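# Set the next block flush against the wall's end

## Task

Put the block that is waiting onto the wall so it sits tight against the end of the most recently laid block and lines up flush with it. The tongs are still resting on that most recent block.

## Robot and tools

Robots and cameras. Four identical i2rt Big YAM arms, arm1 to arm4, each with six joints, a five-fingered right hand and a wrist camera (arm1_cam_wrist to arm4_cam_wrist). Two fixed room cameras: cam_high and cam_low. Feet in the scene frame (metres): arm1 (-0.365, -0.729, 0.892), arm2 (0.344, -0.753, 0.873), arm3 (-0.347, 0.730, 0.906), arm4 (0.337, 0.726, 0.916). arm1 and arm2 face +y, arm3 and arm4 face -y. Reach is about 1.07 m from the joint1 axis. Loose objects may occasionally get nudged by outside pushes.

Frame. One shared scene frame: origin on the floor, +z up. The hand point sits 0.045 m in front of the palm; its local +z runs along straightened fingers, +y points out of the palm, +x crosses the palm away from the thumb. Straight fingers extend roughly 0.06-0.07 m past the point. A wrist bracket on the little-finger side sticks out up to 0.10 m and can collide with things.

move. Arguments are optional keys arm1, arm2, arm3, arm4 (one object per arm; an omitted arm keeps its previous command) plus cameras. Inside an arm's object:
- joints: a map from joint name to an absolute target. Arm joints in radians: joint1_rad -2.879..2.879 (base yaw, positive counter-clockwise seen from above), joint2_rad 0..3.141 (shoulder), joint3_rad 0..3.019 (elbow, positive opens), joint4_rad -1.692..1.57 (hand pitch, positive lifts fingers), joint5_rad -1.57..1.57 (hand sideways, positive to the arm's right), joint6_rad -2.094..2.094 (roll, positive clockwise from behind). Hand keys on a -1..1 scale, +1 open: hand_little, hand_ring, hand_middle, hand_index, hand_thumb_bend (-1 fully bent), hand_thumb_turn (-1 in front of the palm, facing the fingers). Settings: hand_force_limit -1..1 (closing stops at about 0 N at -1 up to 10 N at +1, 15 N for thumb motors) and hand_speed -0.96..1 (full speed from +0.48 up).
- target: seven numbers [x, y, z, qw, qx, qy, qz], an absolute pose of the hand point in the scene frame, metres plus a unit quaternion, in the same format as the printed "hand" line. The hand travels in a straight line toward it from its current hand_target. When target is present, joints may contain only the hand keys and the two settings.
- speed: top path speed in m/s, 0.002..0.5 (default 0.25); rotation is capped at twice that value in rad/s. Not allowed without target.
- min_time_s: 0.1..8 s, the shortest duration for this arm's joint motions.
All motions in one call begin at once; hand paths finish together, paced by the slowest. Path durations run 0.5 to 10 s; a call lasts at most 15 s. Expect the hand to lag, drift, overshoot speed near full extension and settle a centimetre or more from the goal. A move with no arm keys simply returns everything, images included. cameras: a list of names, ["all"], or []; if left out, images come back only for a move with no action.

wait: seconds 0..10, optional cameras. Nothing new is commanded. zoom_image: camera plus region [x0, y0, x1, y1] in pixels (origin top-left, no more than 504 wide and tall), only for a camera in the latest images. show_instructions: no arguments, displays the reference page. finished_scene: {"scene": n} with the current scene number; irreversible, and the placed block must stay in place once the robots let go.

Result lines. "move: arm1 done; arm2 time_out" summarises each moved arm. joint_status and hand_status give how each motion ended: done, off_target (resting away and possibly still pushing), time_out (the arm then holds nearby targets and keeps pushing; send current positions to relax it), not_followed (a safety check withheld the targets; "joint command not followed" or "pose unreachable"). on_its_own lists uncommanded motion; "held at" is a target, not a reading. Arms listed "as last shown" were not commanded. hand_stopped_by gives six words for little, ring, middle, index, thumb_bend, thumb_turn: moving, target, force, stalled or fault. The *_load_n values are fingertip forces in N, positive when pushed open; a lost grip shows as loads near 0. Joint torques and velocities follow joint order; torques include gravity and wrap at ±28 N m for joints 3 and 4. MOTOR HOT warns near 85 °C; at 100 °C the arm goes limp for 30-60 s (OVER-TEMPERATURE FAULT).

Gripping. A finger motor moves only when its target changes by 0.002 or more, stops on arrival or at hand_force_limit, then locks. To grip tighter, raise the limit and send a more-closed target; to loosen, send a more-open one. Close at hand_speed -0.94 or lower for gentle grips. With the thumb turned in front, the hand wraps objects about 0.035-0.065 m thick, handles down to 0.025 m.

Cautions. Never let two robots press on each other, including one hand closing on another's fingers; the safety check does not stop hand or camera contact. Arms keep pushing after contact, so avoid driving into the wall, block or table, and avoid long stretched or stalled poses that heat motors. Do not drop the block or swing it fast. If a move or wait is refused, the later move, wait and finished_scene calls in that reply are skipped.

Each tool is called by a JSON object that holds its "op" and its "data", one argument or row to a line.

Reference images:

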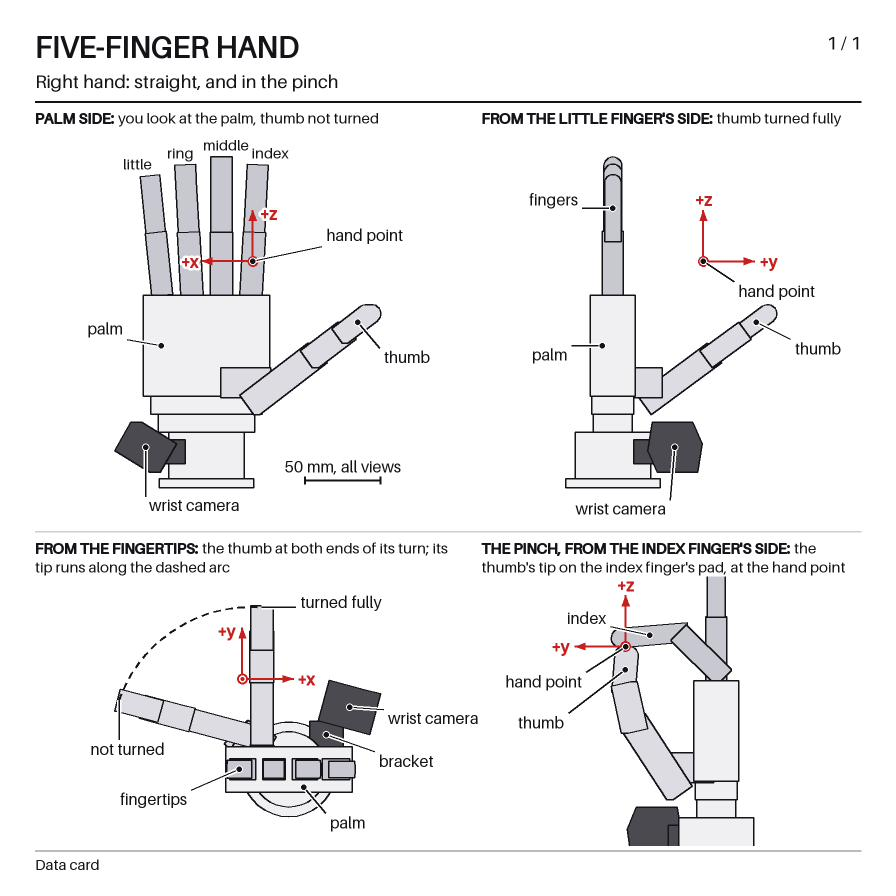

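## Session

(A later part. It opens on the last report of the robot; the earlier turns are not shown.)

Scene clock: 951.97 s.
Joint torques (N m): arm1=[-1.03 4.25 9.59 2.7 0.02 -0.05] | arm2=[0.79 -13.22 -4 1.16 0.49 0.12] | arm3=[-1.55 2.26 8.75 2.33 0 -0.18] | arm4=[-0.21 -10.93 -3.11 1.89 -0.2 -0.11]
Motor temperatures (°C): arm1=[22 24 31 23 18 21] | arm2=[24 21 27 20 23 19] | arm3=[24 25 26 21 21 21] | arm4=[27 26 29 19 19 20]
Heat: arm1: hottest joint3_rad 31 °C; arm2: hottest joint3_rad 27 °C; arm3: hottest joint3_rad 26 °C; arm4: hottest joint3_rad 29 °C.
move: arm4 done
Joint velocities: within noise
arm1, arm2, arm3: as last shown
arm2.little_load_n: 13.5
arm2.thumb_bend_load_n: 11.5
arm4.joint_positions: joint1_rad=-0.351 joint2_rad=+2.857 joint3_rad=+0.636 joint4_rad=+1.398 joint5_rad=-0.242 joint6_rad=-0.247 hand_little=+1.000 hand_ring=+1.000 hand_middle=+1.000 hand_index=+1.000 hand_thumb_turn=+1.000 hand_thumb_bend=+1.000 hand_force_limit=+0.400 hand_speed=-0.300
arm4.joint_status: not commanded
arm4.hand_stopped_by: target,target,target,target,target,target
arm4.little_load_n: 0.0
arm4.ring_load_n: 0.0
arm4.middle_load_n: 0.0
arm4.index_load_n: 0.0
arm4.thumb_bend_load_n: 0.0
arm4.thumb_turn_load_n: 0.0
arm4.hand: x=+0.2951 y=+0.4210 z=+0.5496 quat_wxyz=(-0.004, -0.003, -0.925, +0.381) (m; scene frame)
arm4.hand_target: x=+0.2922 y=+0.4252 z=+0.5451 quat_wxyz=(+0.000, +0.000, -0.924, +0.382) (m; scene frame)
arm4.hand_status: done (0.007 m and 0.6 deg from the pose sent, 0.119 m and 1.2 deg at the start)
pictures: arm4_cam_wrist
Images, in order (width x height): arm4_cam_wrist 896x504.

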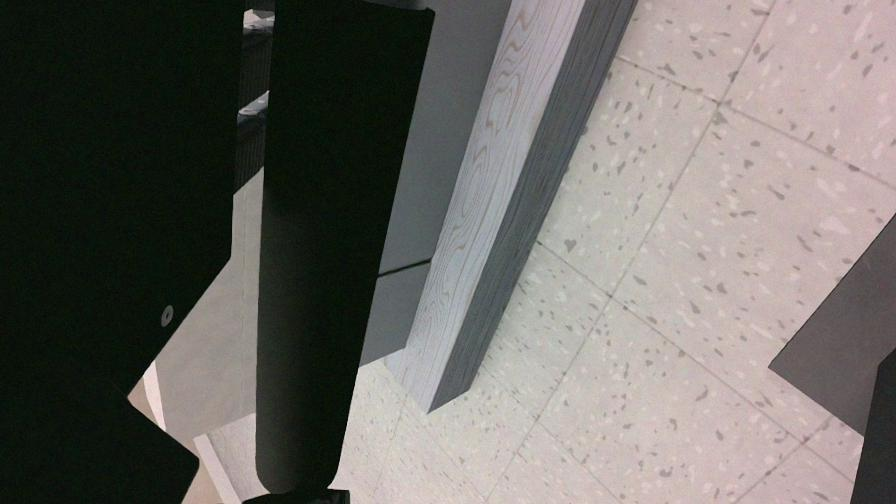

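{"op": "move", "data": {
  "arm4": {"target": [0.270, 0.416, 0.556, 0, 0, 0.9239, -0.3827], "speed": 0.06}
}}

{"op": "move", "data": {
  "arm4": {"joints": {"hand_thumb_turn": -1, "hand_speed": -0.3}},
  "cameras": ["arm4_cam_wrist"]
}}

Scene clock: 960.43 s.
Joint torques (N m): arm1=[-1.44 4.07 9.68 2.66 0.04 -0.04] | arm2=[0.73 -13.22 -4.03 1.16 0.49 0.11] | arm3=[-1.49 2.26 8.76 2.35 0 -0.18] | arm4=[0.32 -13.68 -3.54 0.99 -0.25 -0.06]
Motor temperatures (°C): arm1=[22 24 31 23 18 21] | arm2=[23 22 27 20 23 19] | arm3=[24 25 26 21 21 21] | arm4=[27 26 29 19 19 20]
Heat: arm1: hottest joint3_rad 31 °C; arm2: hottest joint3_rad 27 °C; arm3: hottest joint3_rad 26 °C; arm4: hottest joint3_rad 29 °C.
move: arm4 off_target
Joint velocities: within noise
arm1, arm2, arm3: as last shown
arm1.ring_load_n: -0.5
arm2.little_load_n: 14.0
arm3.ring_load_n: -0.5
arm4.joint_positions: joint1_rad=-0.429 joint2_rad=+2.832 joint3_rad=+0.641 joint4_rad=+1.345 joint5_rad=-0.292 joint6_rad=-0.303 hand_little=+1.000 hand_ring=+1.000 hand_middle=+1.000 hand_index=+1.000 hand_thumb_turn=+1.000 hand_thumb_bend=+1.000 hand_force_limit=+0.400 hand_speed=-0.300
arm4.joint_status: not commanded
arm4.hand_stopped_by: target,target,target,target,target,target
arm4.little_load_n: 0.0
arm4.ring_load_n: 0.0
arm4.middle_load_n: 0.0
arm4.index_load_n: 0.0
arm4.thumb_bend_load_n: 0.0
arm4.thumb_turn_load_n: 0.0
arm4.hand: x=+0.2766 y=+0.4224 z=+0.5508 quat_wxyz=(-0.005, -0.005, -0.926, +0.378) (m; scene frame)
arm4.hand_target: x=+0.2701 y=+0.4160 z=+0.5560 quat_wxyz=(+0.000, +0.000, -0.924, +0.383) (m; scene frame)
arm4.hand_status: off_target (0.011 m and 1.1 deg from the pose sent, 0.026 m and 0.6 deg at the start)
pictures: none

Scene clock: 962.40 s.
Joint torques (N m): arm1=[-1.38 4.31 9.61 2.65 0.03 -0.04] | arm2=[0.67 -13.1 -4.03 1.13 0.49 0.11] | arm3=[-1.55 2.2 8.75 2.33 0 -0.18] | arm4=[0.15 -14.1 -3.49 0.92 -0.21 -0.1]
Motor temperatures (°C): arm1=[22 24 31 23 18 21] | arm2=[23 22 27 20 23 19] | arm3=[24 25 26 21 21 21] | arm4=[27 26 29 19 19 20]
Heat: arm1: hottest joint3_rad 31 °C; arm2: hottest joint3_rad 27 °C; arm3: hottest joint3_rad 26 °C; arm4: hottest joint3_rad 29 °C.
move: arm4 done
Joint velocities: within noise
arm1, arm3: as last shown
arm1.ring_load_n: 0.0
arm1.index_load_n: -0.5
arm2.joint_positions: joint1_rad=+0.382 joint2_rad=+2.789 joint3_rad=+0.686 joint4_rad=+1.403 joint5_rad=+0.260 joint6_rad=+0.229 hand_little=-0.846 hand_ring=-0.842 hand_middle=-0.841 hand_index=-0.850 hand_thumb_turn=-1.000 hand_thumb_bend=+0.483 hand_force_limit=+0.400 hand_speed=-0.700
arm2.joint_status: not commanded
arm2.hand_stopped_by: force,force,force,force,force,target
arm2.little_load_n: 14.0
arm2.ring_load_n: 0.0
arm2.middle_load_n: -0.5
arm2.index_load_n: 1.0
arm2.thumb_bend_load_n: 12.0
arm2.thumb_turn_load_n: 2.5
arm2.hand: x=+0.2095 y=-0.3953 z=+0.5258 quat_wxyz=(-0.433, +0.901, +0.010, -0.015) (m; scene frame)
arm2.hand_target: x=+0.2132 y=-0.4080 z=+0.5205 quat_wxyz=(-0.420, +0.907, +0.009, -0.010) (m; scene frame)
arm2.hand_status: not commanded
arm3.ring_load_n: 0.0
arm4.joint_positions: joint1_rad=-0.429 joint2_rad=+2.832 joint3_rad=+0.641 joint4_rad=+1.345 joint5_rad=-0.292 joint6_rad=-0.305 hand_little=+1.000 hand_ring=+1.000 hand_middle=+1.000 hand_index=+1.000 hand_thumb_turn=-1.000 hand_thumb_bend=+1.000 hand_force_limit=+0.400 hand_speed=-0.300
arm4.joint_status: all done
arm4.hand_stopped_by: target,target,target,target,target,target
arm4.little_load_n: 0.0
arm4.ring_load_n: 0.0
arm4.middle_load_n: 0.0
arm4.index_load_n: 0.0
arm4.thumb_bend_load_n: 0.0
arm4.thumb_turn_load_n: 0.0
arm4.hand: x=+0.2765 y=+0.4226 z=+0.5507 quat_wxyz=(-0.005, -0.004, -0.926, +0.377) (m; scene frame)
arm4.hand_target: x=+0.2700 y=+0.4160 z=+0.5560 quat_wxyz=(+0.000, +0.000, -0.924, +0.383) (m; scene frame)
arm4.hand_status: not commanded
pictures: arm4_cam_wrist
Images, in order (width x height): arm4_cam_wrist 896x504.

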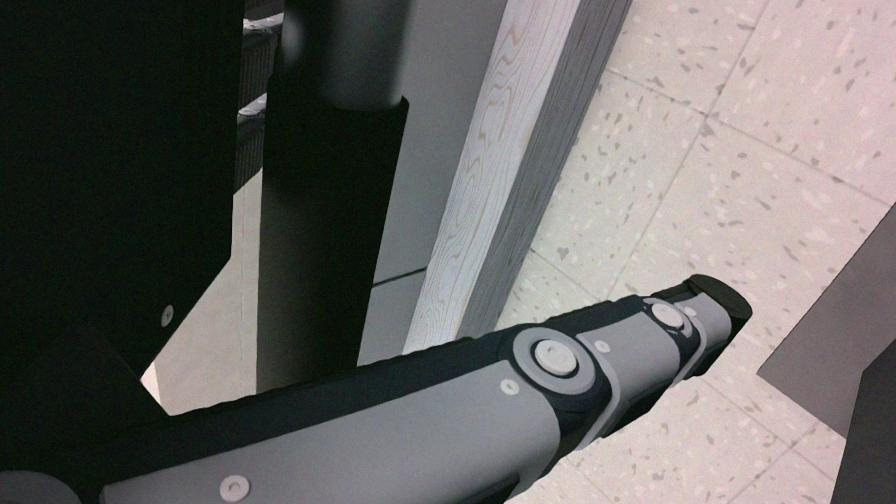

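{"op": "move", "data": {
  "arm4": {"joints": {"hand_little": -1, "hand_ring": -1, "hand_middle": -1, "hand_index": -1, "hand_speed": -0.75, "hand_force_limit": 0.2}}
}}

{"op": "move", "data": {
  "arm4": {"joints": {"hand_thumb_bend": -1, "hand_speed": -0.7, "hand_force_limit": 0.3}},
  "cameras": ["arm4_cam_wrist"]
}}

Scene clock: 971.47 s.
Joint torques (N m): arm1=[-1.14 4.01 9.55 2.55 0.05 -0.06] | arm2=[0.79 -13.98 -4.7 1.5 0.36 0.28] | arm3=[-1.55 2.26 8.76 2.35 -0.01 -0.18] | arm4=[-0.09 -13.27 -5.9 1.1 -0.1 -0.07]
Motor temperatures (°C): arm1=[22 24 31 23 18 21] | arm2=[23 22 27 19 23 19] | arm3=[24 24 26 21 21 21] | arm4=[27 26 29 19 19 20]
Heat: arm1: hottest joint3_rad 31 °C; arm2: hottest joint3_rad 27 °C; arm3: hottest joint3_rad 26 °C; arm4: hottest joint3_rad 29 °C.
move: arm4 off_target
Joint velocities: within noise
arm1, arm2, arm3: as last shown
arm1.index_load_n: 0.0
arm2.joint_positions: joint1_rad=+0.382 joint2_rad=+2.798 joint3_rad=+0.694 joint4_rad=+1.393 joint5_rad=+0.263 joint6_rad=+0.210 hand_little=-0.846 hand_ring=-0.842 hand_middle=-0.841 hand_index=-0.850 hand_thumb_turn=-1.000 hand_thumb_bend=+0.483 hand_force_limit=+0.400 hand_speed=-0.700
arm2.little_load_n: 11.5
arm2.index_load_n: 2.5
arm2.thumb_bend_load_n: 11.5
arm2.thumb_turn_load_n: 2.0
arm2.hand: x=+0.2123 y=-0.3979 z=+0.5199 quat_wxyz=(-0.428, +0.903, +0.019, -0.008) (m; scene frame)
arm2.hand_target: x=+0.2132 y=-0.4079 z=+0.5205 quat_wxyz=(-0.420, +0.907, +0.009, -0.010) (m; scene frame)
arm3.ring_load_n: -0.5
arm4.joint_positions: joint1_rad=-0.429 joint2_rad=+2.822 joint3_rad=+0.679 joint4_rad=+1.339 joint5_rad=-0.296 joint6_rad=-0.308 hand_little=-0.543 hand_ring=-0.565 hand_middle=-0.474 hand_index=-0.518 hand_thumb_turn=-1.000 hand_thumb_bend=+1.000 hand_force_limit=+0.200 hand_speed=-0.750
arm4.joint_status: hand_little off_target (ended at -0.543, target -1.000); hand_ring off_target (ended at -0.565, target -1.000); hand_middle off_target (ended at -0.474, target -1.000); hand_index off_target (ended at -0.518, target -1.000); the others done
arm4.hand_stopped_by: force,force,force,force,target,target
arm4.little_load_n: 0.5
arm4.ring_load_n: 6.5
arm4.middle_load_n: 0.0
arm4.index_load_n: 1.5
arm4.thumb_bend_load_n: 0.0
arm4.thumb_turn_load_n: 0.0
arm4.hand: x=+0.2667 y=+0.3995 z=+0.5496 quat_wxyz=(+0.002, +0.001, -0.918, +0.396) (m; scene frame)
arm4.hand_target: x=+0.2701 y=+0.4161 z=+0.5560 quat_wxyz=(+0.000, +0.000, -0.924, +0.383) (m; scene frame)
arm4.hand_status: not commanded
pictures: none

Scene clock: 976.40 s.
Joint torques (N m): arm1=[-0.73 4.37 9.72 2.59 0.04 -0.07] | arm2=[0.79 -13.98 -4.71 1.48 0.36 0.27] | arm3=[-1.55 2.26 8.76 2.33 -0.01 -0.18] | arm4=[0.03 -13.57 -6.04 1.11 -0.11 -0.09]
Motor temperatures (°C): arm1=[22 24 31 23 18 21] | arm2=[23 22 27 19 23 19] | arm3=[24 24 26 21 21 21] | arm4=[27 26 29 19 19 20]
Heat: arm1: hottest joint3_rad 31 °C; arm2: hottest joint3_rad 27 °C; arm3: hottest joint3_rad 26 °C; arm4: hottest joint3_rad 29 °C.
move: arm4 off_target
Joint velocities: within noise
arm1, arm2, arm3: as last shown
arm2.thumb_bend_load_n: 12.0
arm3.ring_load_n: 0.0
arm4.joint_positions: joint1_rad=-0.429 joint2_rad=+2.822 joint3_rad=+0.679 joint4_rad=+1.339 joint5_rad=-0.296 joint6_rad=-0.308 hand_little=-0.543 hand_ring=-0.565 hand_middle=-0.474 hand_index=-0.518 hand_thumb_turn=-1.000 hand_thumb_bend=+0.413 hand_force_limit=+0.300 hand_speed=-0.700
arm4.joint_status: hand_thumb_bend off_target (ended at +0.413, target -1.000); the others done
arm4.hand_stopped_by: force,force,force,force,force,target
arm4.little_load_n: 0.0
arm4.ring_load_n: 6.0
arm4.middle_load_n: 1.5
arm4.index_load_n: 1.5
arm4.thumb_bend_load_n: 12.0
arm4.thumb_turn_load_n: 1.5
arm4.hand: x=+0.2667 y=+0.3995 z=+0.5496 quat_wxyz=(+0.002, +0.001, -0.918, +0.396) (m; scene frame)
arm4.hand_target: x=+0.2701 y=+0.4161 z=+0.5560 quat_wxyz=(+0.000, +0.000, -0.924, +0.383) (m; scene frame)
arm4.hand_status: not commanded
pictures: arm4_cam_wrist
Images, in order (width x height): arm4_cam_wrist 896x504.

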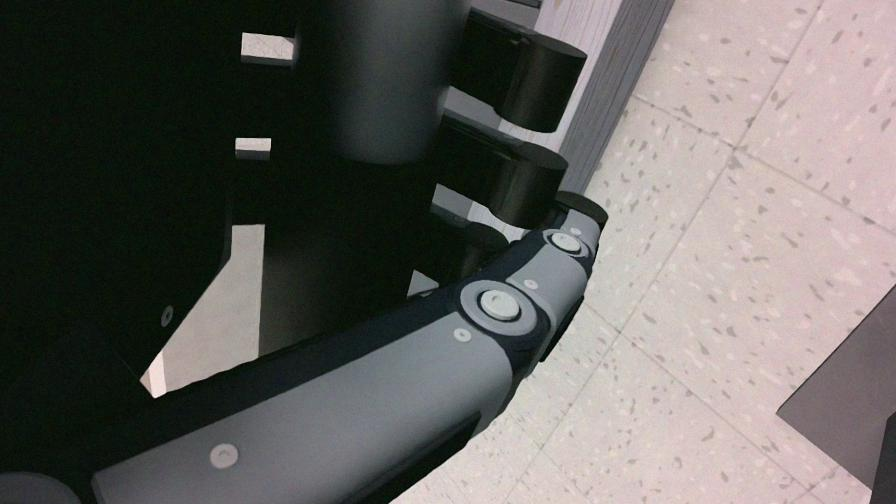

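{"op": "move", "data": {
  "arm1": {"target": [0.0, -0.36, 0.90, 0.3827, -0.9239, 0, 0], "speed": 0.25},
  "arm3": {"target": [0.06, 0.36, 0.90, 0, 0, 0.9239, -0.3827], "speed": 0.25},
  "cameras": ["arm1_cam_wrist", "arm3_cam_wrist", "cam_high", "cam_low"]
}}

Scene clock: 994.53 s.
Joint torques (N m): arm1=[-1.49 -12.98 10.97 1.95 -0.4 0.12] | arm2=[0.91 -13.92 -4.72 1.48 0.36 0.28] | arm3=[-0.21 -9.47 9.16 1.92 0.39 -0.06] | arm4=[0.26 -13.63 -5.87 1.22 -0.05 -0.04]
Motor temperatures (°C): arm1=[22 24 31 23 18 21] | arm2=[23 22 26 19 23 19] | arm3=[24 24 26 21 21 21] | arm4=[27 26 30 19 19 20]
Heat: arm1: hottest joint3_rad 31 °C; arm2: hottest joint3_rad 26 °C; arm3: hottest joint3_rad 26 °C; arm4: hottest joint3_rad 30 °C.
move: arm1 off_target; arm3 off_target
Joint velocities: within noise
arm1.joint_positions: joint1_rad=-0.960 joint2_rad=+1.715 joint3_rad=+1.001 joint4_rad=-0.379 joint5_rad=-0.622 joint6_rad=-0.808 hand_little=+1.000 hand_ring=+1.000 hand_middle=+1.000 hand_index=+1.000 hand_thumb_turn=+1.000 hand_thumb_bend=+1.000 hand_force_limit=+0.000 hand_speed=-0.800
arm1.joint_status: not commanded
arm1.hand_stopped_by: target,target,target,target,target,target
arm1.little_load_n: 0.0
arm1.ring_load_n: 0.0
arm1.middle_load_n: 0.0
arm1.index_load_n: 0.0
arm1.thumb_bend_load_n: 0.0
arm1.thumb_turn_load_n: 0.0
arm1.hand: x=-0.0211 y=-0.3703 z=+0.8905 quat_wxyz=(-0.373, +0.928, +0.003, -0.016) (m; scene frame)
arm1.hand_target: x=-0.0007 y=-0.3607 z=+0.9005 quat_wxyz=(-0.383, +0.924, +0.000, +0.000) (m; scene frame)
arm1.hand_status: off_target (0.025 m and 2.3 deg from the pose sent, 0.658 m and 84.2 deg at the start)
arm2, arm4: as last shown
arm2.thumb_bend_load_n: 11.5
arm3.joint_positions: joint1_rad=+0.980 joint2_rad=+1.704 joint3_rad=+0.942 joint4_rad=-0.311 joint5_rad=+0.624 joint6_rad=+0.753 hand_little=+1.000 hand_ring=+1.000 hand_middle=+1.000 hand_index=+1.000 hand_thumb_turn=+1.000 hand_thumb_bend=+1.000 hand_force_limit=+0.000 hand_speed=-0.800
arm3.joint_status: not commanded
arm3.hand_stopped_by: target,target,target,target,target,target
arm3.little_load_n: 0.0
arm3.ring_load_n: 0.0
arm3.middle_load_n: 0.0
arm3.index_load_n: 0.0
arm3.thumb_bend_load_n: -0.5
arm3.thumb_turn_load_n: 0.0
arm3.hand: x=+0.0375 y=+0.3688 z=+0.8905 quat_wxyz=(+0.019, +0.007, -0.928, +0.372) (m; scene frame)
arm3.hand_target: x=+0.0593 y=+0.3609 z=+0.9006 quat_wxyz=(+0.000, +0.000, -0.924, +0.382) (m; scene frame)
arm3.hand_status: off_target (0.026 m and 2.7 deg from the pose sent, 0.730 m and 62.4 deg at the start)
pictures: arm1_cam_wrist, arm3_cam_wrist, cam_high, cam_low
Images, in order (width x height): arm1_cam_wrist 896x504, arm3_cam_wrist 896x504, cam_high 896x504, cam_low 896x504.

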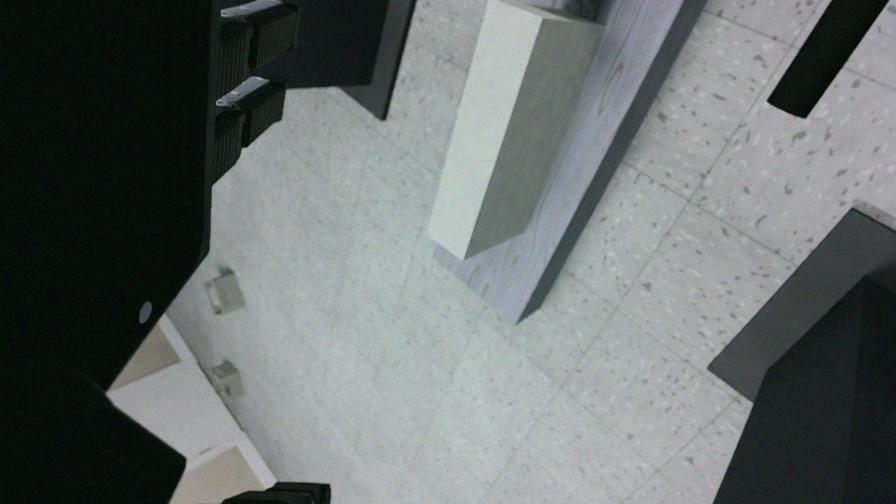

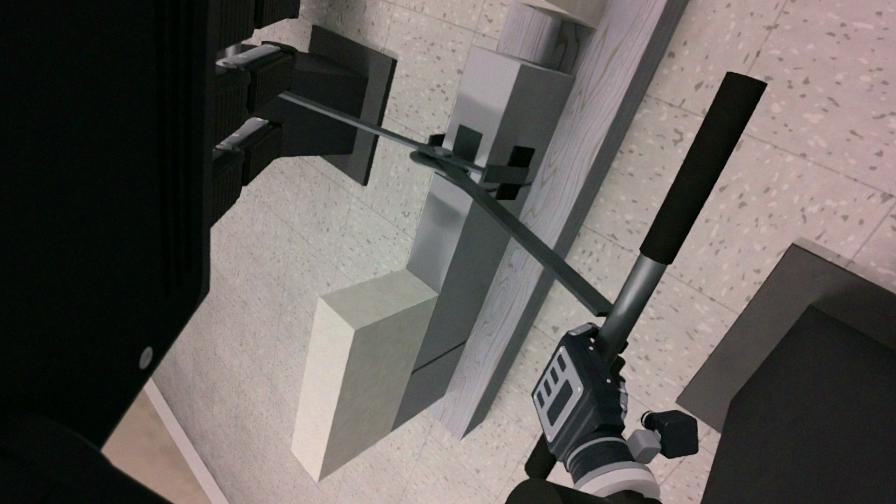

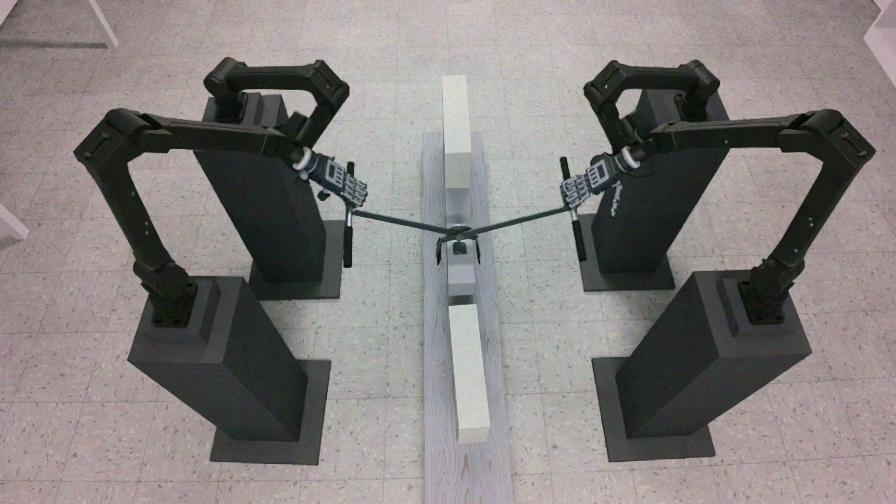

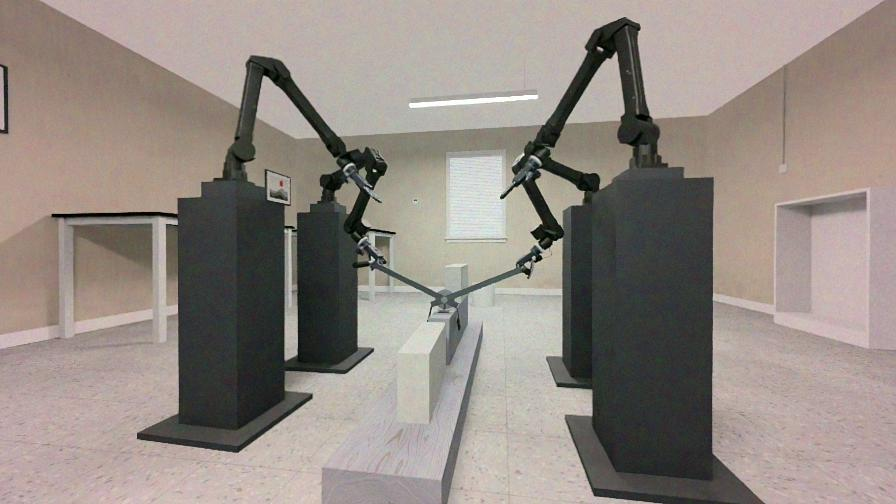

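{"op": "move", "data": {
  "arm1": {"target": [0.10, -0.33, 0.68, 0.3827, -0.9239, 0, 0], "speed": 0.15},
  "arm3": {"target": [0.15, 0.315, 0.68, 0, 0, 0.9239, -0.3827], "speed": 0.15},
  "cameras": ["arm1_cam_wrist", "arm3_cam_wrist", "cam_high", "cam_low"]
}}

Scene clock: 1031.50 s.
Joint torques (N m): arm1=[-2.43 -19.14 8.57 1.95 -0.6 -0.16] | arm2=[0.79 -14.1 -4.7 1.51 0.36 0.27] | arm3=[-0.15 -14.74 6.45 1.83 0.5 -0.06] | arm4=[0.21 -13.86 -5.97 1.25 -0.07 -0.08]
Motor temperatures (°C): arm1=[22 24 32 23 18 21] | arm2=[23 22 26 19 23 19] | arm3=[24 25 26 21 21 21] | arm4=[27 26 30 19 19 20]
Heat: arm1: hottest joint3_rad 32 °C; arm2: hottest joint3_rad 26 °C; arm3: hottest joint3_rad 26 °C; arm4: hottest joint3_rad 30 °C.
move: arm1 off_target; arm3 off_target
Joint velocities: within noise
arm1.joint_positions: joint1_rad=-1.012 joint2_rad=+2.327 joint3_rad=+1.329 joint4_rad=-0.114 joint5_rad=-0.643 joint6_rad=-0.844 hand_little=+1.000 hand_ring=+1.000 hand_middle=+1.000 hand_index=+1.000 hand_thumb_turn=+1.000 hand_thumb_bend=+1.000 hand_force_limit=+0.000 hand_speed=-0.800
arm1.joint_status: not commanded
arm1.hand_stopped_by: target,target,target,target,target,target
arm1.little_load_n: 0.0
arm1.ring_load_n: -0.5
arm1.middle_load_n: 0.0
arm1.index_load_n: 0.0
arm1.thumb_bend_load_n: 0.0
arm1.thumb_turn_load_n: 0.0
arm1.hand: x=+0.0822 y=-0.3326 z=+0.6837 quat_wxyz=(-0.376, +0.927, -0.004, -0.013) (m; scene frame)
arm1.hand_target: x=+0.0996 y=-0.3305 z=+0.6805 quat_wxyz=(-0.383, +0.924, +0.000, +0.000) (m; scene frame)
arm1.hand_status: off_target (0.018 m and 1.8 deg from the pose sent, 0.246 m and 2.2 deg at the start)
arm2.joint_positions: joint1_rad=+0.382 joint2_rad=+2.798 joint3_rad=+0.694 joint4_rad=+1.393 joint5_rad=+0.263 joint6_rad=+0.210 hand_little=-0.846 hand_ring=-0.842 hand_middle=-0.841 hand_index=-0.850 hand_thumb_turn=-1.000 hand_thumb_bend=+0.483 hand_force_limit=+0.400 hand_speed=-0.700
arm2.joint_status: not commanded
arm2.hand_stopped_by: force,force,force,force,force,target
arm2.little_load_n: 11.5
arm2.ring_load_n: 0.0
arm2.middle_load_n: 0.0
arm2.index_load_n: 2.5
arm2.thumb_bend_load_n: 12.0
arm2.thumb_turn_load_n: 2.0
arm2.hand: x=+0.2123 y=-0.3979 z=+0.5199 quat_wxyz=(-0.428, +0.903, +0.019, -0.008) (m; scene frame)
arm2.hand_target: x=+0.2132 y=-0.4079 z=+0.5205 quat_wxyz=(-0.420, +0.907, +0.009, -0.010) (m; scene frame)
arm2.hand_status: not commanded
arm3.joint_positions: joint1_rad=+1.002 joint2_rad=+2.354 joint3_rad=+1.282 joint4_rad=-0.010 joint5_rad=+0.632 joint6_rad=+0.778 hand_little=+1.000 hand_ring=+1.000 hand_middle=+1.000 hand_index=+1.000 hand_thumb_turn=+1.000 hand_thumb_bend=+1.000 hand_force_limit=+0.000 hand_speed=-0.800
arm3.joint_status: not commanded
arm3.hand_stopped_by: target,target,target,target,target,target
arm3.little_load_n: 0.0
arm3.ring_load_n: 0.0
arm3.middle_load_n: 0.0
arm3.index_load_n: 0.0
arm3.thumb_bend_load_n: 0.0
arm3.thumb_turn_load_n: 0.0
arm3.hand: x=+0.1309 y=+0.3201 z=+0.6731 quat_wxyz=(+0.016, +0.006, -0.928, +0.372) (m; scene frame)
arm3.hand_target: x=+0.1497 y=+0.3154 z=+0.6805 quat_wxyz=(+0.000, +0.000, -0.924, +0.383) (m; scene frame)
arm3.hand_status: off_target (0.021 m and 2.3 deg from the pose sent, 0.245 m and 2.7 deg at the start)
arm4.joint_positions: joint1_rad=-0.429 joint2_rad=+2.822 joint3_rad=+0.679 joint4_rad=+1.339 joint5_rad=-0.296 joint6_rad=-0.308 hand_little=-0.543 hand_ring=-0.565 hand_middle=-0.474 hand_index=-0.518 hand_thumb_turn=-1.000 hand_thumb_bend=+0.413 hand_force_limit=+0.300 hand_speed=-0.700
arm4.joint_status: not commanded
arm4.hand_stopped_by: force,force,force,force,force,target
arm4.little_load_n: 0.5
arm4.ring_load_n: 6.5
arm4.middle_load_n: 1.0
arm4.index_load_n: 1.5
arm4.thumb_bend_load_n: 12.0
arm4.thumb_turn_load_n: 1.5
arm4.hand: x=+0.2667 y=+0.3995 z=+0.5496 quat_wxyz=(+0.002, +0.001, -0.918, +0.396) (m; scene frame)
arm4.hand_target: x=+0.2701 y=+0.4161 z=+0.5560 quat_wxyz=(+0.000, +0.000, -0.924, +0.383) (m; scene frame)
arm4.hand_status: not commanded
pictures: arm1_cam_wrist, arm3_cam_wrist, cam_high, cam_low
led back after a hold (arm1 arm): the arm was led back toward your command in small steps, so it may still be short of it.
led back after a hold (arm3 arm): the arm was led back toward your command in small steps, so it may still be short of it.
pose unreachable (arm1 arm): on one or more control steps of this call this arm could not follow its commanded pose, so it was not sent that pose on those steps. It may still have moved: this result reports where it is.
cause: moving toward the commanded pose would bring a part of the arm too close to another arm (the arm2 arm, at the place that arm is still heading or pushing toward).
pose unreachable (arm3 arm): on one or more control steps of this call this arm could not follow its commanded pose, so it was not sent that pose on those steps. It may still have moved: this result reports where it is.
cause: moving toward the commanded pose would bring a part of the arm too close to another arm (the arm4 arm, at the place that arm is still heading or pushing toward).
Images, in order (width x height): arm1_cam_wrist 896x504, arm3_cam_wrist 896x504, cam_high 896x504, cam_low 896x504.

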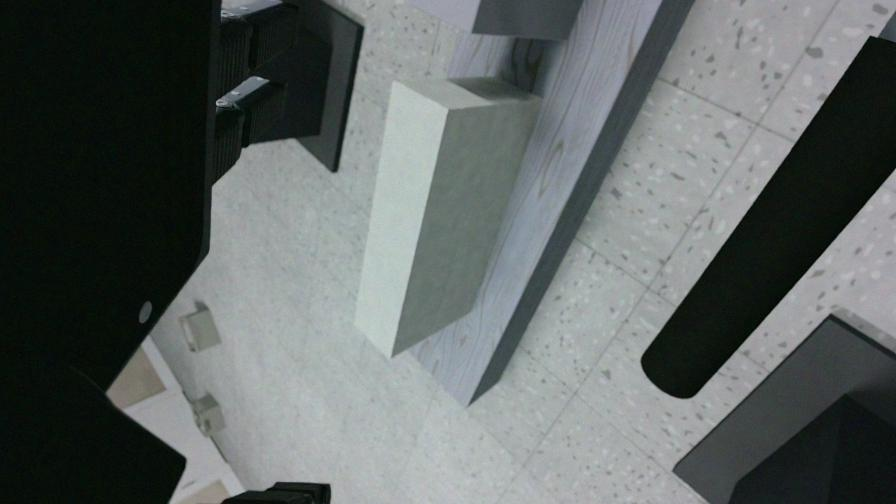

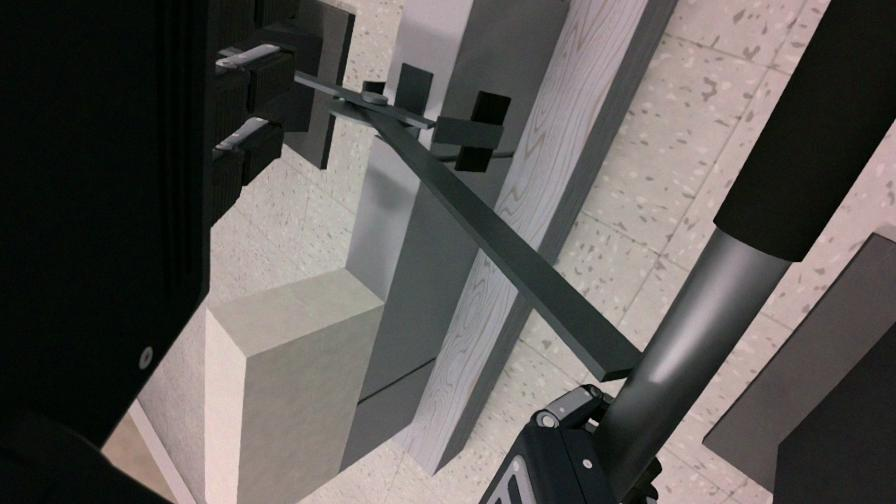

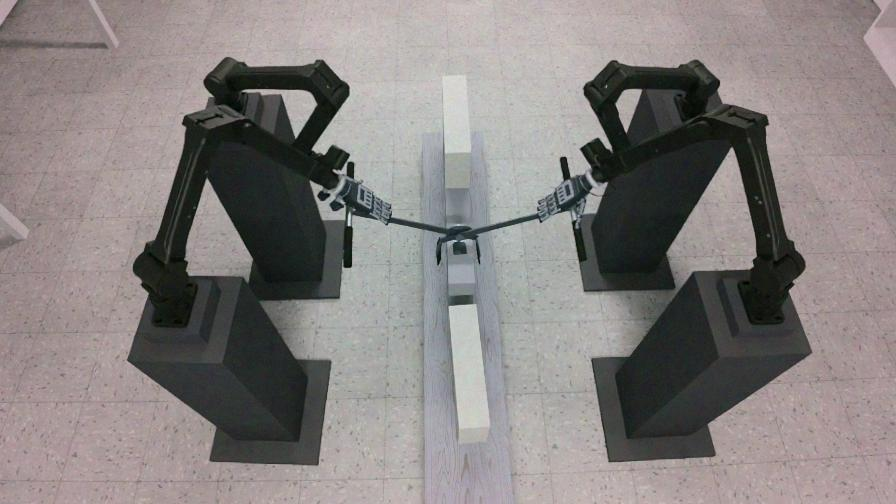

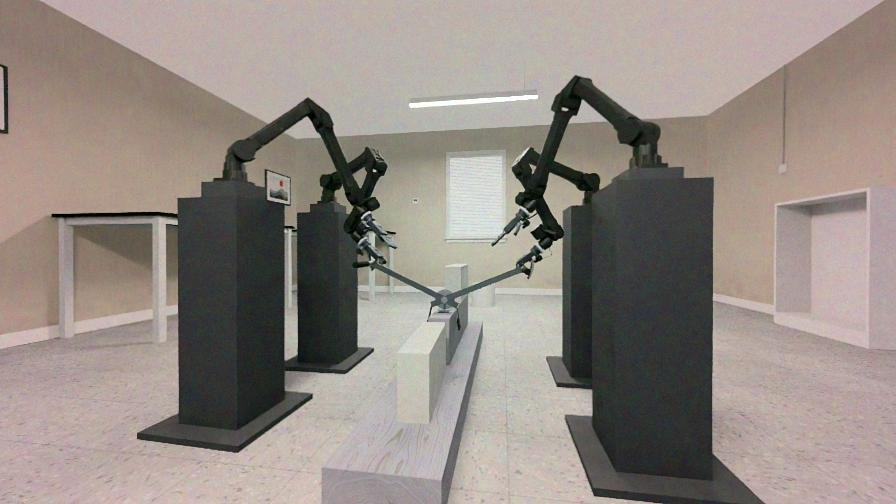

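{"op": "move", "data": {
  "arm1": {"target": [0.087, -0.355, 0.60, 0.3827, -0.9239, 0, 0], "speed": 0.1},
  "arm3": {"target": [0.149, 0.34, 0.60, 0, 0, 0.9239, -0.3827], "speed": 0.1},
  "cameras": ["arm1_cam_wrist", "arm3_cam_wrist", "cam_high", "cam_low"]
}}

Scene clock: 1061.43 s.
Joint torques (N m): arm1=[-1.85 -19.08 6.9 2.1 -0.59 -0.15] | arm2=[0.79 -13.98 -4.71 1.51 0.37 0.27] | arm3=[0.09 -13.98 5.46 1.89 0.49 -0.07] | arm4=[0.21 -13.86 -6 1.22 -0.09 -0.05]
Motor temperatures (°C): arm1=[22 25 30 23 19 21] | arm2=[23 22 26 19 22 19] | arm3=[24 25 26 21 21 21] | arm4=[27 26 30 19 19 20]
Heat: arm1: hottest joint3_rad 30 °C; arm2: hottest joint3_rad 26 °C; arm3: hottest joint3_rad 26 °C; arm4: hottest joint3_rad 30 °C.
move: arm1 off_target; arm3 off_target
Joint velocities: within noise
arm1.joint_positions: joint1_rad=-1.038 joint2_rad=+2.484 joint3_rad=+1.329 joint4_rad=+0.022 joint5_rad=-0.655 joint6_rad=-0.873 hand_little=+1.000 hand_ring=+1.000 hand_middle=+1.000 hand_index=+1.000 hand_thumb_turn=+1.000 hand_thumb_bend=+1.000 hand_force_limit=+0.000 hand_speed=-0.800
arm1.joint_status: not commanded
arm1.hand_stopped_by: target,target,target,target,target,target
arm1.little_load_n: 0.0
arm1.ring_load_n: 0.0
arm1.middle_load_n: 0.0
arm1.index_load_n: 0.0
arm1.thumb_bend_load_n: 0.0
arm1.thumb_turn_load_n: -0.5
arm1.hand: x=+0.0706 y=-0.3569 z=+0.6036 quat_wxyz=(-0.375, +0.927, -0.005, -0.014) (m; scene frame)
arm1.hand_target: x=+0.0867 y=-0.3554 z=+0.6005 quat_wxyz=(-0.383, +0.924, +0.000, +0.000) (m; scene frame)
arm1.hand_status: off_target (0.017 m and 1.9 deg from the pose sent, 0.087 m and 1.8 deg at the start)
arm2, arm4: as last shown
arm2.little_load_n: 11.0
arm2.thumb_turn_load_n: 2.5
arm3.joint_positions: joint1_rad=+1.034 joint2_rad=+2.513 joint3_rad=+1.322 joint4_rad=+0.098 joint5_rad=+0.650 joint6_rad=+0.816 hand_little=+1.000 hand_ring=+1.000 hand_middle=+1.000 hand_index=+1.000 hand_thumb_turn=+1.000 hand_thumb_bend=+1.000 hand_force_limit=+0.000 hand_speed=-0.800
arm3.joint_status: not commanded
arm3.hand_stopped_by: target,target,target,target,target,target
arm3.little_load_n: 0.0
arm3.ring_load_n: 0.0
arm3.middle_load_n: -0.5
arm3.index_load_n: 0.0
arm3.thumb_bend_load_n: 0.0
arm3.thumb_turn_load_n: 0.0
arm3.hand: x=+0.1337 y=+0.3400 z=+0.6019 quat_wxyz=(+0.013, +0.003, -0.926, +0.376) (m; scene frame)
arm3.hand_target: x=+0.1486 y=+0.3403 z=+0.6004 quat_wxyz=(+0.000, +0.000, -0.924, +0.383) (m; scene frame)
arm3.hand_status: off_target (0.015 m and 1.7 deg from the pose sent, 0.078 m and 2.3 deg at the start)
arm4.joint_positions: joint1_rad=-0.429 joint2_rad=+2.822 joint3_rad=+0.679 joint4_rad=+1.338 joint5_rad=-0.296 joint6_rad=-0.308 hand_little=-0.543 hand_ring=-0.565 hand_middle=-0.474 hand_index=-0.518 hand_thumb_turn=-1.000 hand_thumb_bend=+0.413 hand_force_limit=+0.300 hand_speed=-0.700
arm4.little_load_n: 0.0
arm4.ring_load_n: 6.0
arm4.middle_load_n: 1.5
arm4.hand: x=+0.2668 y=+0.3997 z=+0.5495 quat_wxyz=(+0.002, +0.001, -0.918, +0.396) (m; scene frame)
pictures: arm1_cam_wrist, arm3_cam_wrist, cam_high, cam_low
Images, in order (width x height): arm1_cam_wrist 896x504, arm3_cam_wrist 896x504, cam_high 896x504, cam_low 896x504.

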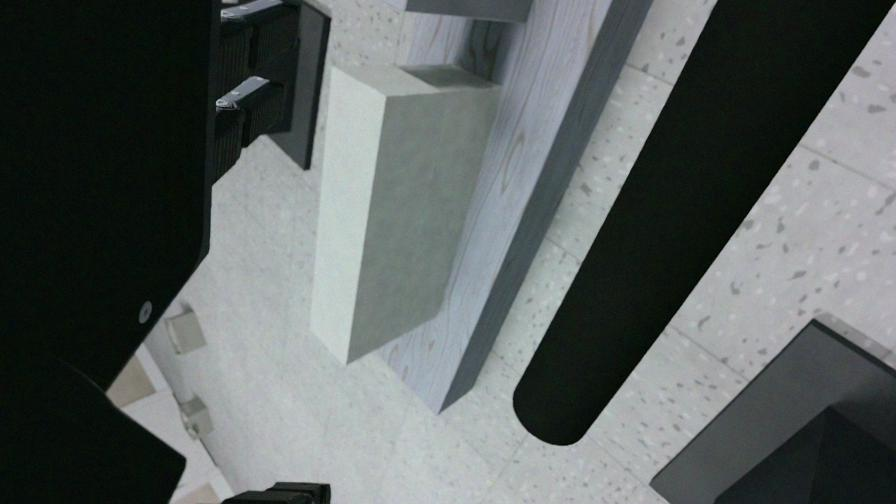

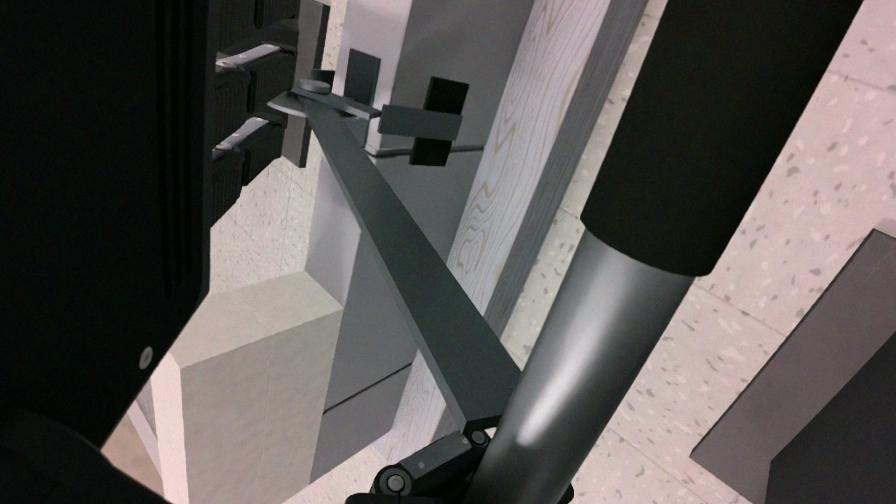

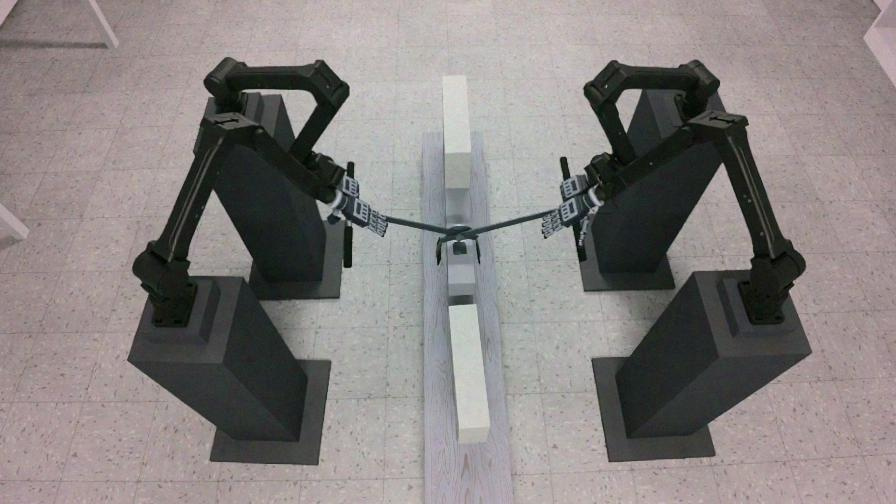

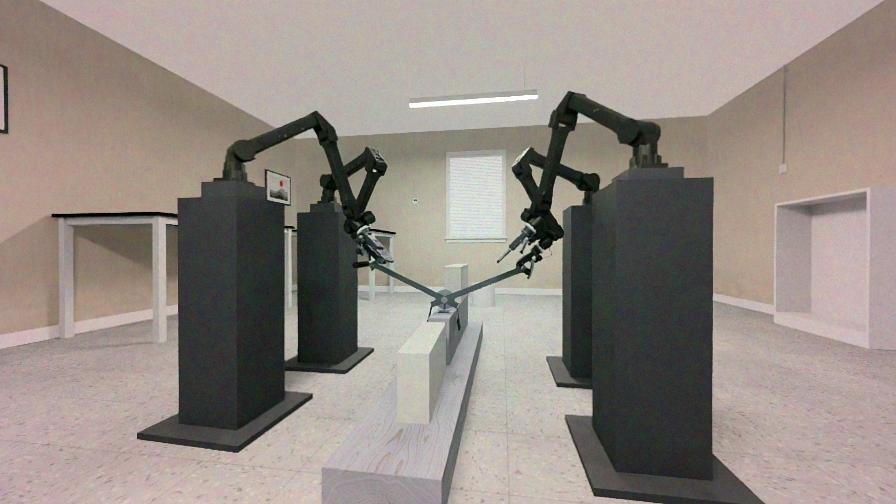

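{"op": "move", "data": {
  "arm1": {"target": [0.083, -0.399, 0.541, 0.3827, -0.9239, 0, 0], "speed": 0.06},
  "arm3": {"target": [0.140, 0.385, 0.544, 0, 0, 0.9239, -0.3827], "speed": 0.06},
  "cameras": ["arm1_cam_wrist", "arm3_cam_wrist"]
}}

Scene clock: 1075.73 s.
Joint torques (N m): arm1=[-1.2 -20.78 4.12 1.32 -0.54 0] | arm2=[0.62 -14.1 -4.75 1.51 0.37 0.28] | arm3=[-1.14 -15.09 3.7 1.39 0.41 -0.16] | arm4=[0.03 -13.51 -5.86 1.17 -0.07 -0.04]
Motor temperatures (°C): arm1=[22 27 30 23 19 21] | arm2=[23 22 26 19 22 19] | arm3=[24 26 26 21 21 21] | arm4=[27 26 30 19 19 20]
Heat: arm1: hottest joint3_rad 30 °C; arm2: hottest joint3_rad 26 °C; arm3: hottest joint2_rad 26 °C; arm4: hottest joint3_rad 30 °C.
move: arm1 not_followed; arm3 not_followed
Joint velocities: within noise
arm1.joint_positions: joint1_rad=-1.074 joint2_rad=+2.538 joint3_rad=+1.329 joint4_rad=+0.057 joint5_rad=-0.670 joint6_rad=-0.907 hand_little=+1.000 hand_ring=+1.000 hand_middle=+1.000 hand_index=+1.000 hand_thumb_turn=+1.000 hand_thumb_bend=+1.000 hand_force_limit=+0.000 hand_speed=-0.800
arm1.joint_status: not commanded
arm1.hand_stopped_by: target,target,target,target,target,target
arm1.little_load_n: 0.0
arm1.ring_load_n: 0.0
arm1.middle_load_n: 0.0
arm1.index_load_n: 0.0
arm1.thumb_bend_load_n: 0.0
arm1.thumb_turn_load_n: 0.0
arm1.hand: x=+0.0707 y=-0.3786 z=+0.5764 quat_wxyz=(-0.377, +0.926, -0.007, -0.013) (m; scene frame)
arm1.hand_target: x=+0.0707 y=-0.3786 z=+0.5764 quat_wxyz=(-0.377, +0.926, -0.007, -0.013) (m; scene frame)
arm1.hand_status: not_followed (0.043 m and 1.9 deg from the pose sent, 0.076 m and 2.0 deg at the start)
arm2.joint_positions: joint1_rad=+0.382 joint2_rad=+2.798 joint3_rad=+0.694 joint4_rad=+1.393 joint5_rad=+0.263 joint6_rad=+0.210 hand_little=-0.846 hand_ring=-0.842 hand_middle=-0.841 hand_index=-0.850 hand_thumb_turn=-1.000 hand_thumb_bend=+0.483 hand_force_limit=+0.400 hand_speed=-0.700
arm2.joint_status: not commanded
arm2.hand_stopped_by: force,force,force,force,force,target
arm2.little_load_n: 11.5
arm2.ring_load_n: 0.0
arm2.middle_load_n: -0.5
arm2.index_load_n: 2.5
arm2.thumb_bend_load_n: 12.0
arm2.thumb_turn_load_n: 2.0
arm2.hand: x=+0.2123 y=-0.3979 z=+0.5199 quat_wxyz=(-0.428, +0.903, +0.019, -0.008) (m; scene frame)
arm2.hand_target: x=+0.2132 y=-0.4079 z=+0.5205 quat_wxyz=(-0.420, +0.907, +0.009, -0.010) (m; scene frame)
arm2.hand_status: not commanded
arm3.joint_positions: joint1_rad=+1.034 joint2_rad=+2.514 joint3_rad=+1.322 joint4_rad=+0.101 joint5_rad=+0.650 joint6_rad=+0.817 hand_little=+1.000 hand_ring=+1.000 hand_middle=+1.000 hand_index=+1.000 hand_thumb_turn=+1.000 hand_thumb_bend=+1.000 hand_force_limit=+0.000 hand_speed=-0.800
arm3.joint_status: not commanded
arm3.hand_stopped_by: target,target,target,target,target,target
arm3.little_load_n: 0.0
arm3.ring_load_n: 0.0
arm3.middle_load_n: 0.0
arm3.index_load_n: 0.0
arm3.thumb_bend_load_n: 0.0
arm3.thumb_turn_load_n: 0.0
arm3.hand: x=+0.1343 y=+0.3398 z=+0.6019 quat_wxyz=(+0.011, +0.002, -0.926, +0.377) (m; scene frame)
arm3.hand_target: x=+0.1343 y=+0.3398 z=+0.6019 quat_wxyz=(+0.011, +0.002, -0.926, +0.377) (m; scene frame)
arm3.hand_status: not_followed (0.074 m and 1.5 deg from the pose sent, 0.074 m and 1.7 deg at the start)
arm4.joint_positions: joint1_rad=-0.429 joint2_rad=+2.822 joint3_rad=+0.679 joint4_rad=+1.338 joint5_rad=-0.296 joint6_rad=-0.308 hand_little=-0.543 hand_ring=-0.565 hand_middle=-0.474 hand_index=-0.518 hand_thumb_turn=-1.000 hand_thumb_bend=+0.413 hand_force_limit=+0.300 hand_speed=-0.700
arm4.joint_status: not commanded
arm4.hand_stopped_by: force,force,force,force,force,target
arm4.little_load_n: 0.0
arm4.ring_load_n: 6.0
arm4.middle_load_n: 1.5
arm4.index_load_n: 2.0
arm4.thumb_bend_load_n: 12.0
arm4.thumb_turn_load_n: 2.0
arm4.hand: x=+0.2668 y=+0.3997 z=+0.5495 quat_wxyz=(+0.002, +0.001, -0.918, +0.396) (m; scene frame)
arm4.hand_target: x=+0.2701 y=+0.4161 z=+0.5560 quat_wxyz=(+0.000, +0.000, -0.924, +0.383) (m; scene frame)
arm4.hand_status: not commanded
pictures: arm1_cam_wrist, arm3_cam_wrist
pose unreachable (arm1 arm): on one or more control steps of this call this arm could not follow its commanded pose, so it was not sent that pose on those steps. On the call's last step it was still not sent that pose. It may still have moved: this result reports where it is.
cause: moving toward the commanded pose would bring a part of the arm too close to another arm (the arm2 arm, where that arm stood when this arm was held).
pose unreachable (arm3 arm): on one or more control steps of this call this arm could not follow its commanded pose, so it was not sent that pose on those steps. On the call's last step it was still not sent that pose. It may still have moved: this result reports where it is.
cause: moving toward the commanded pose would bring a part of the arm too close to another arm (the arm4 arm, where that arm stood when this arm was held).
Images, in order (width x height): arm1_cam_wrist 896x504, arm3_cam_wrist 896x504.

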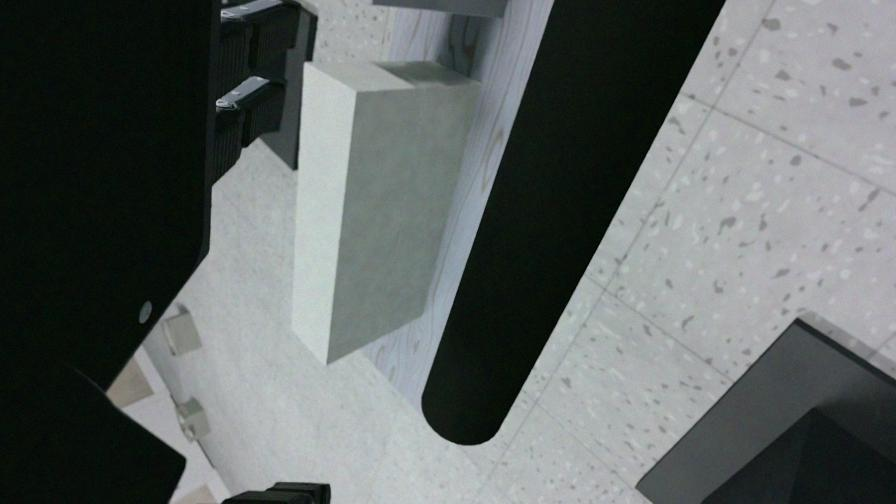

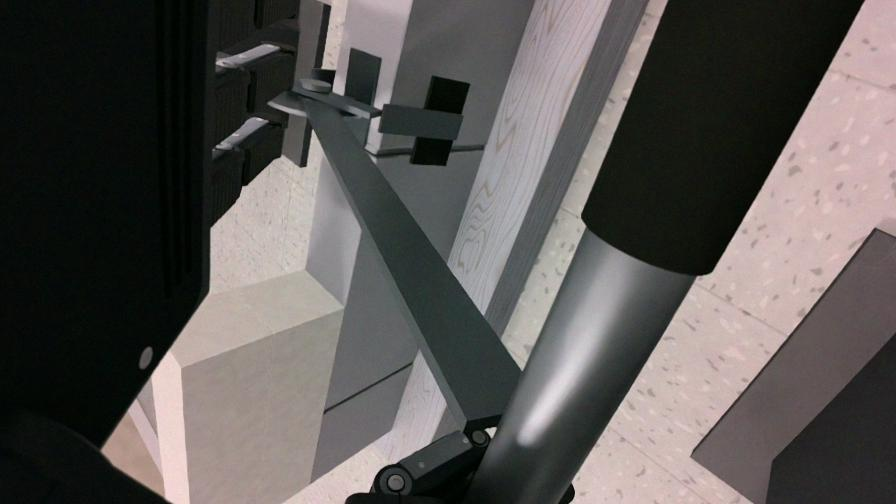

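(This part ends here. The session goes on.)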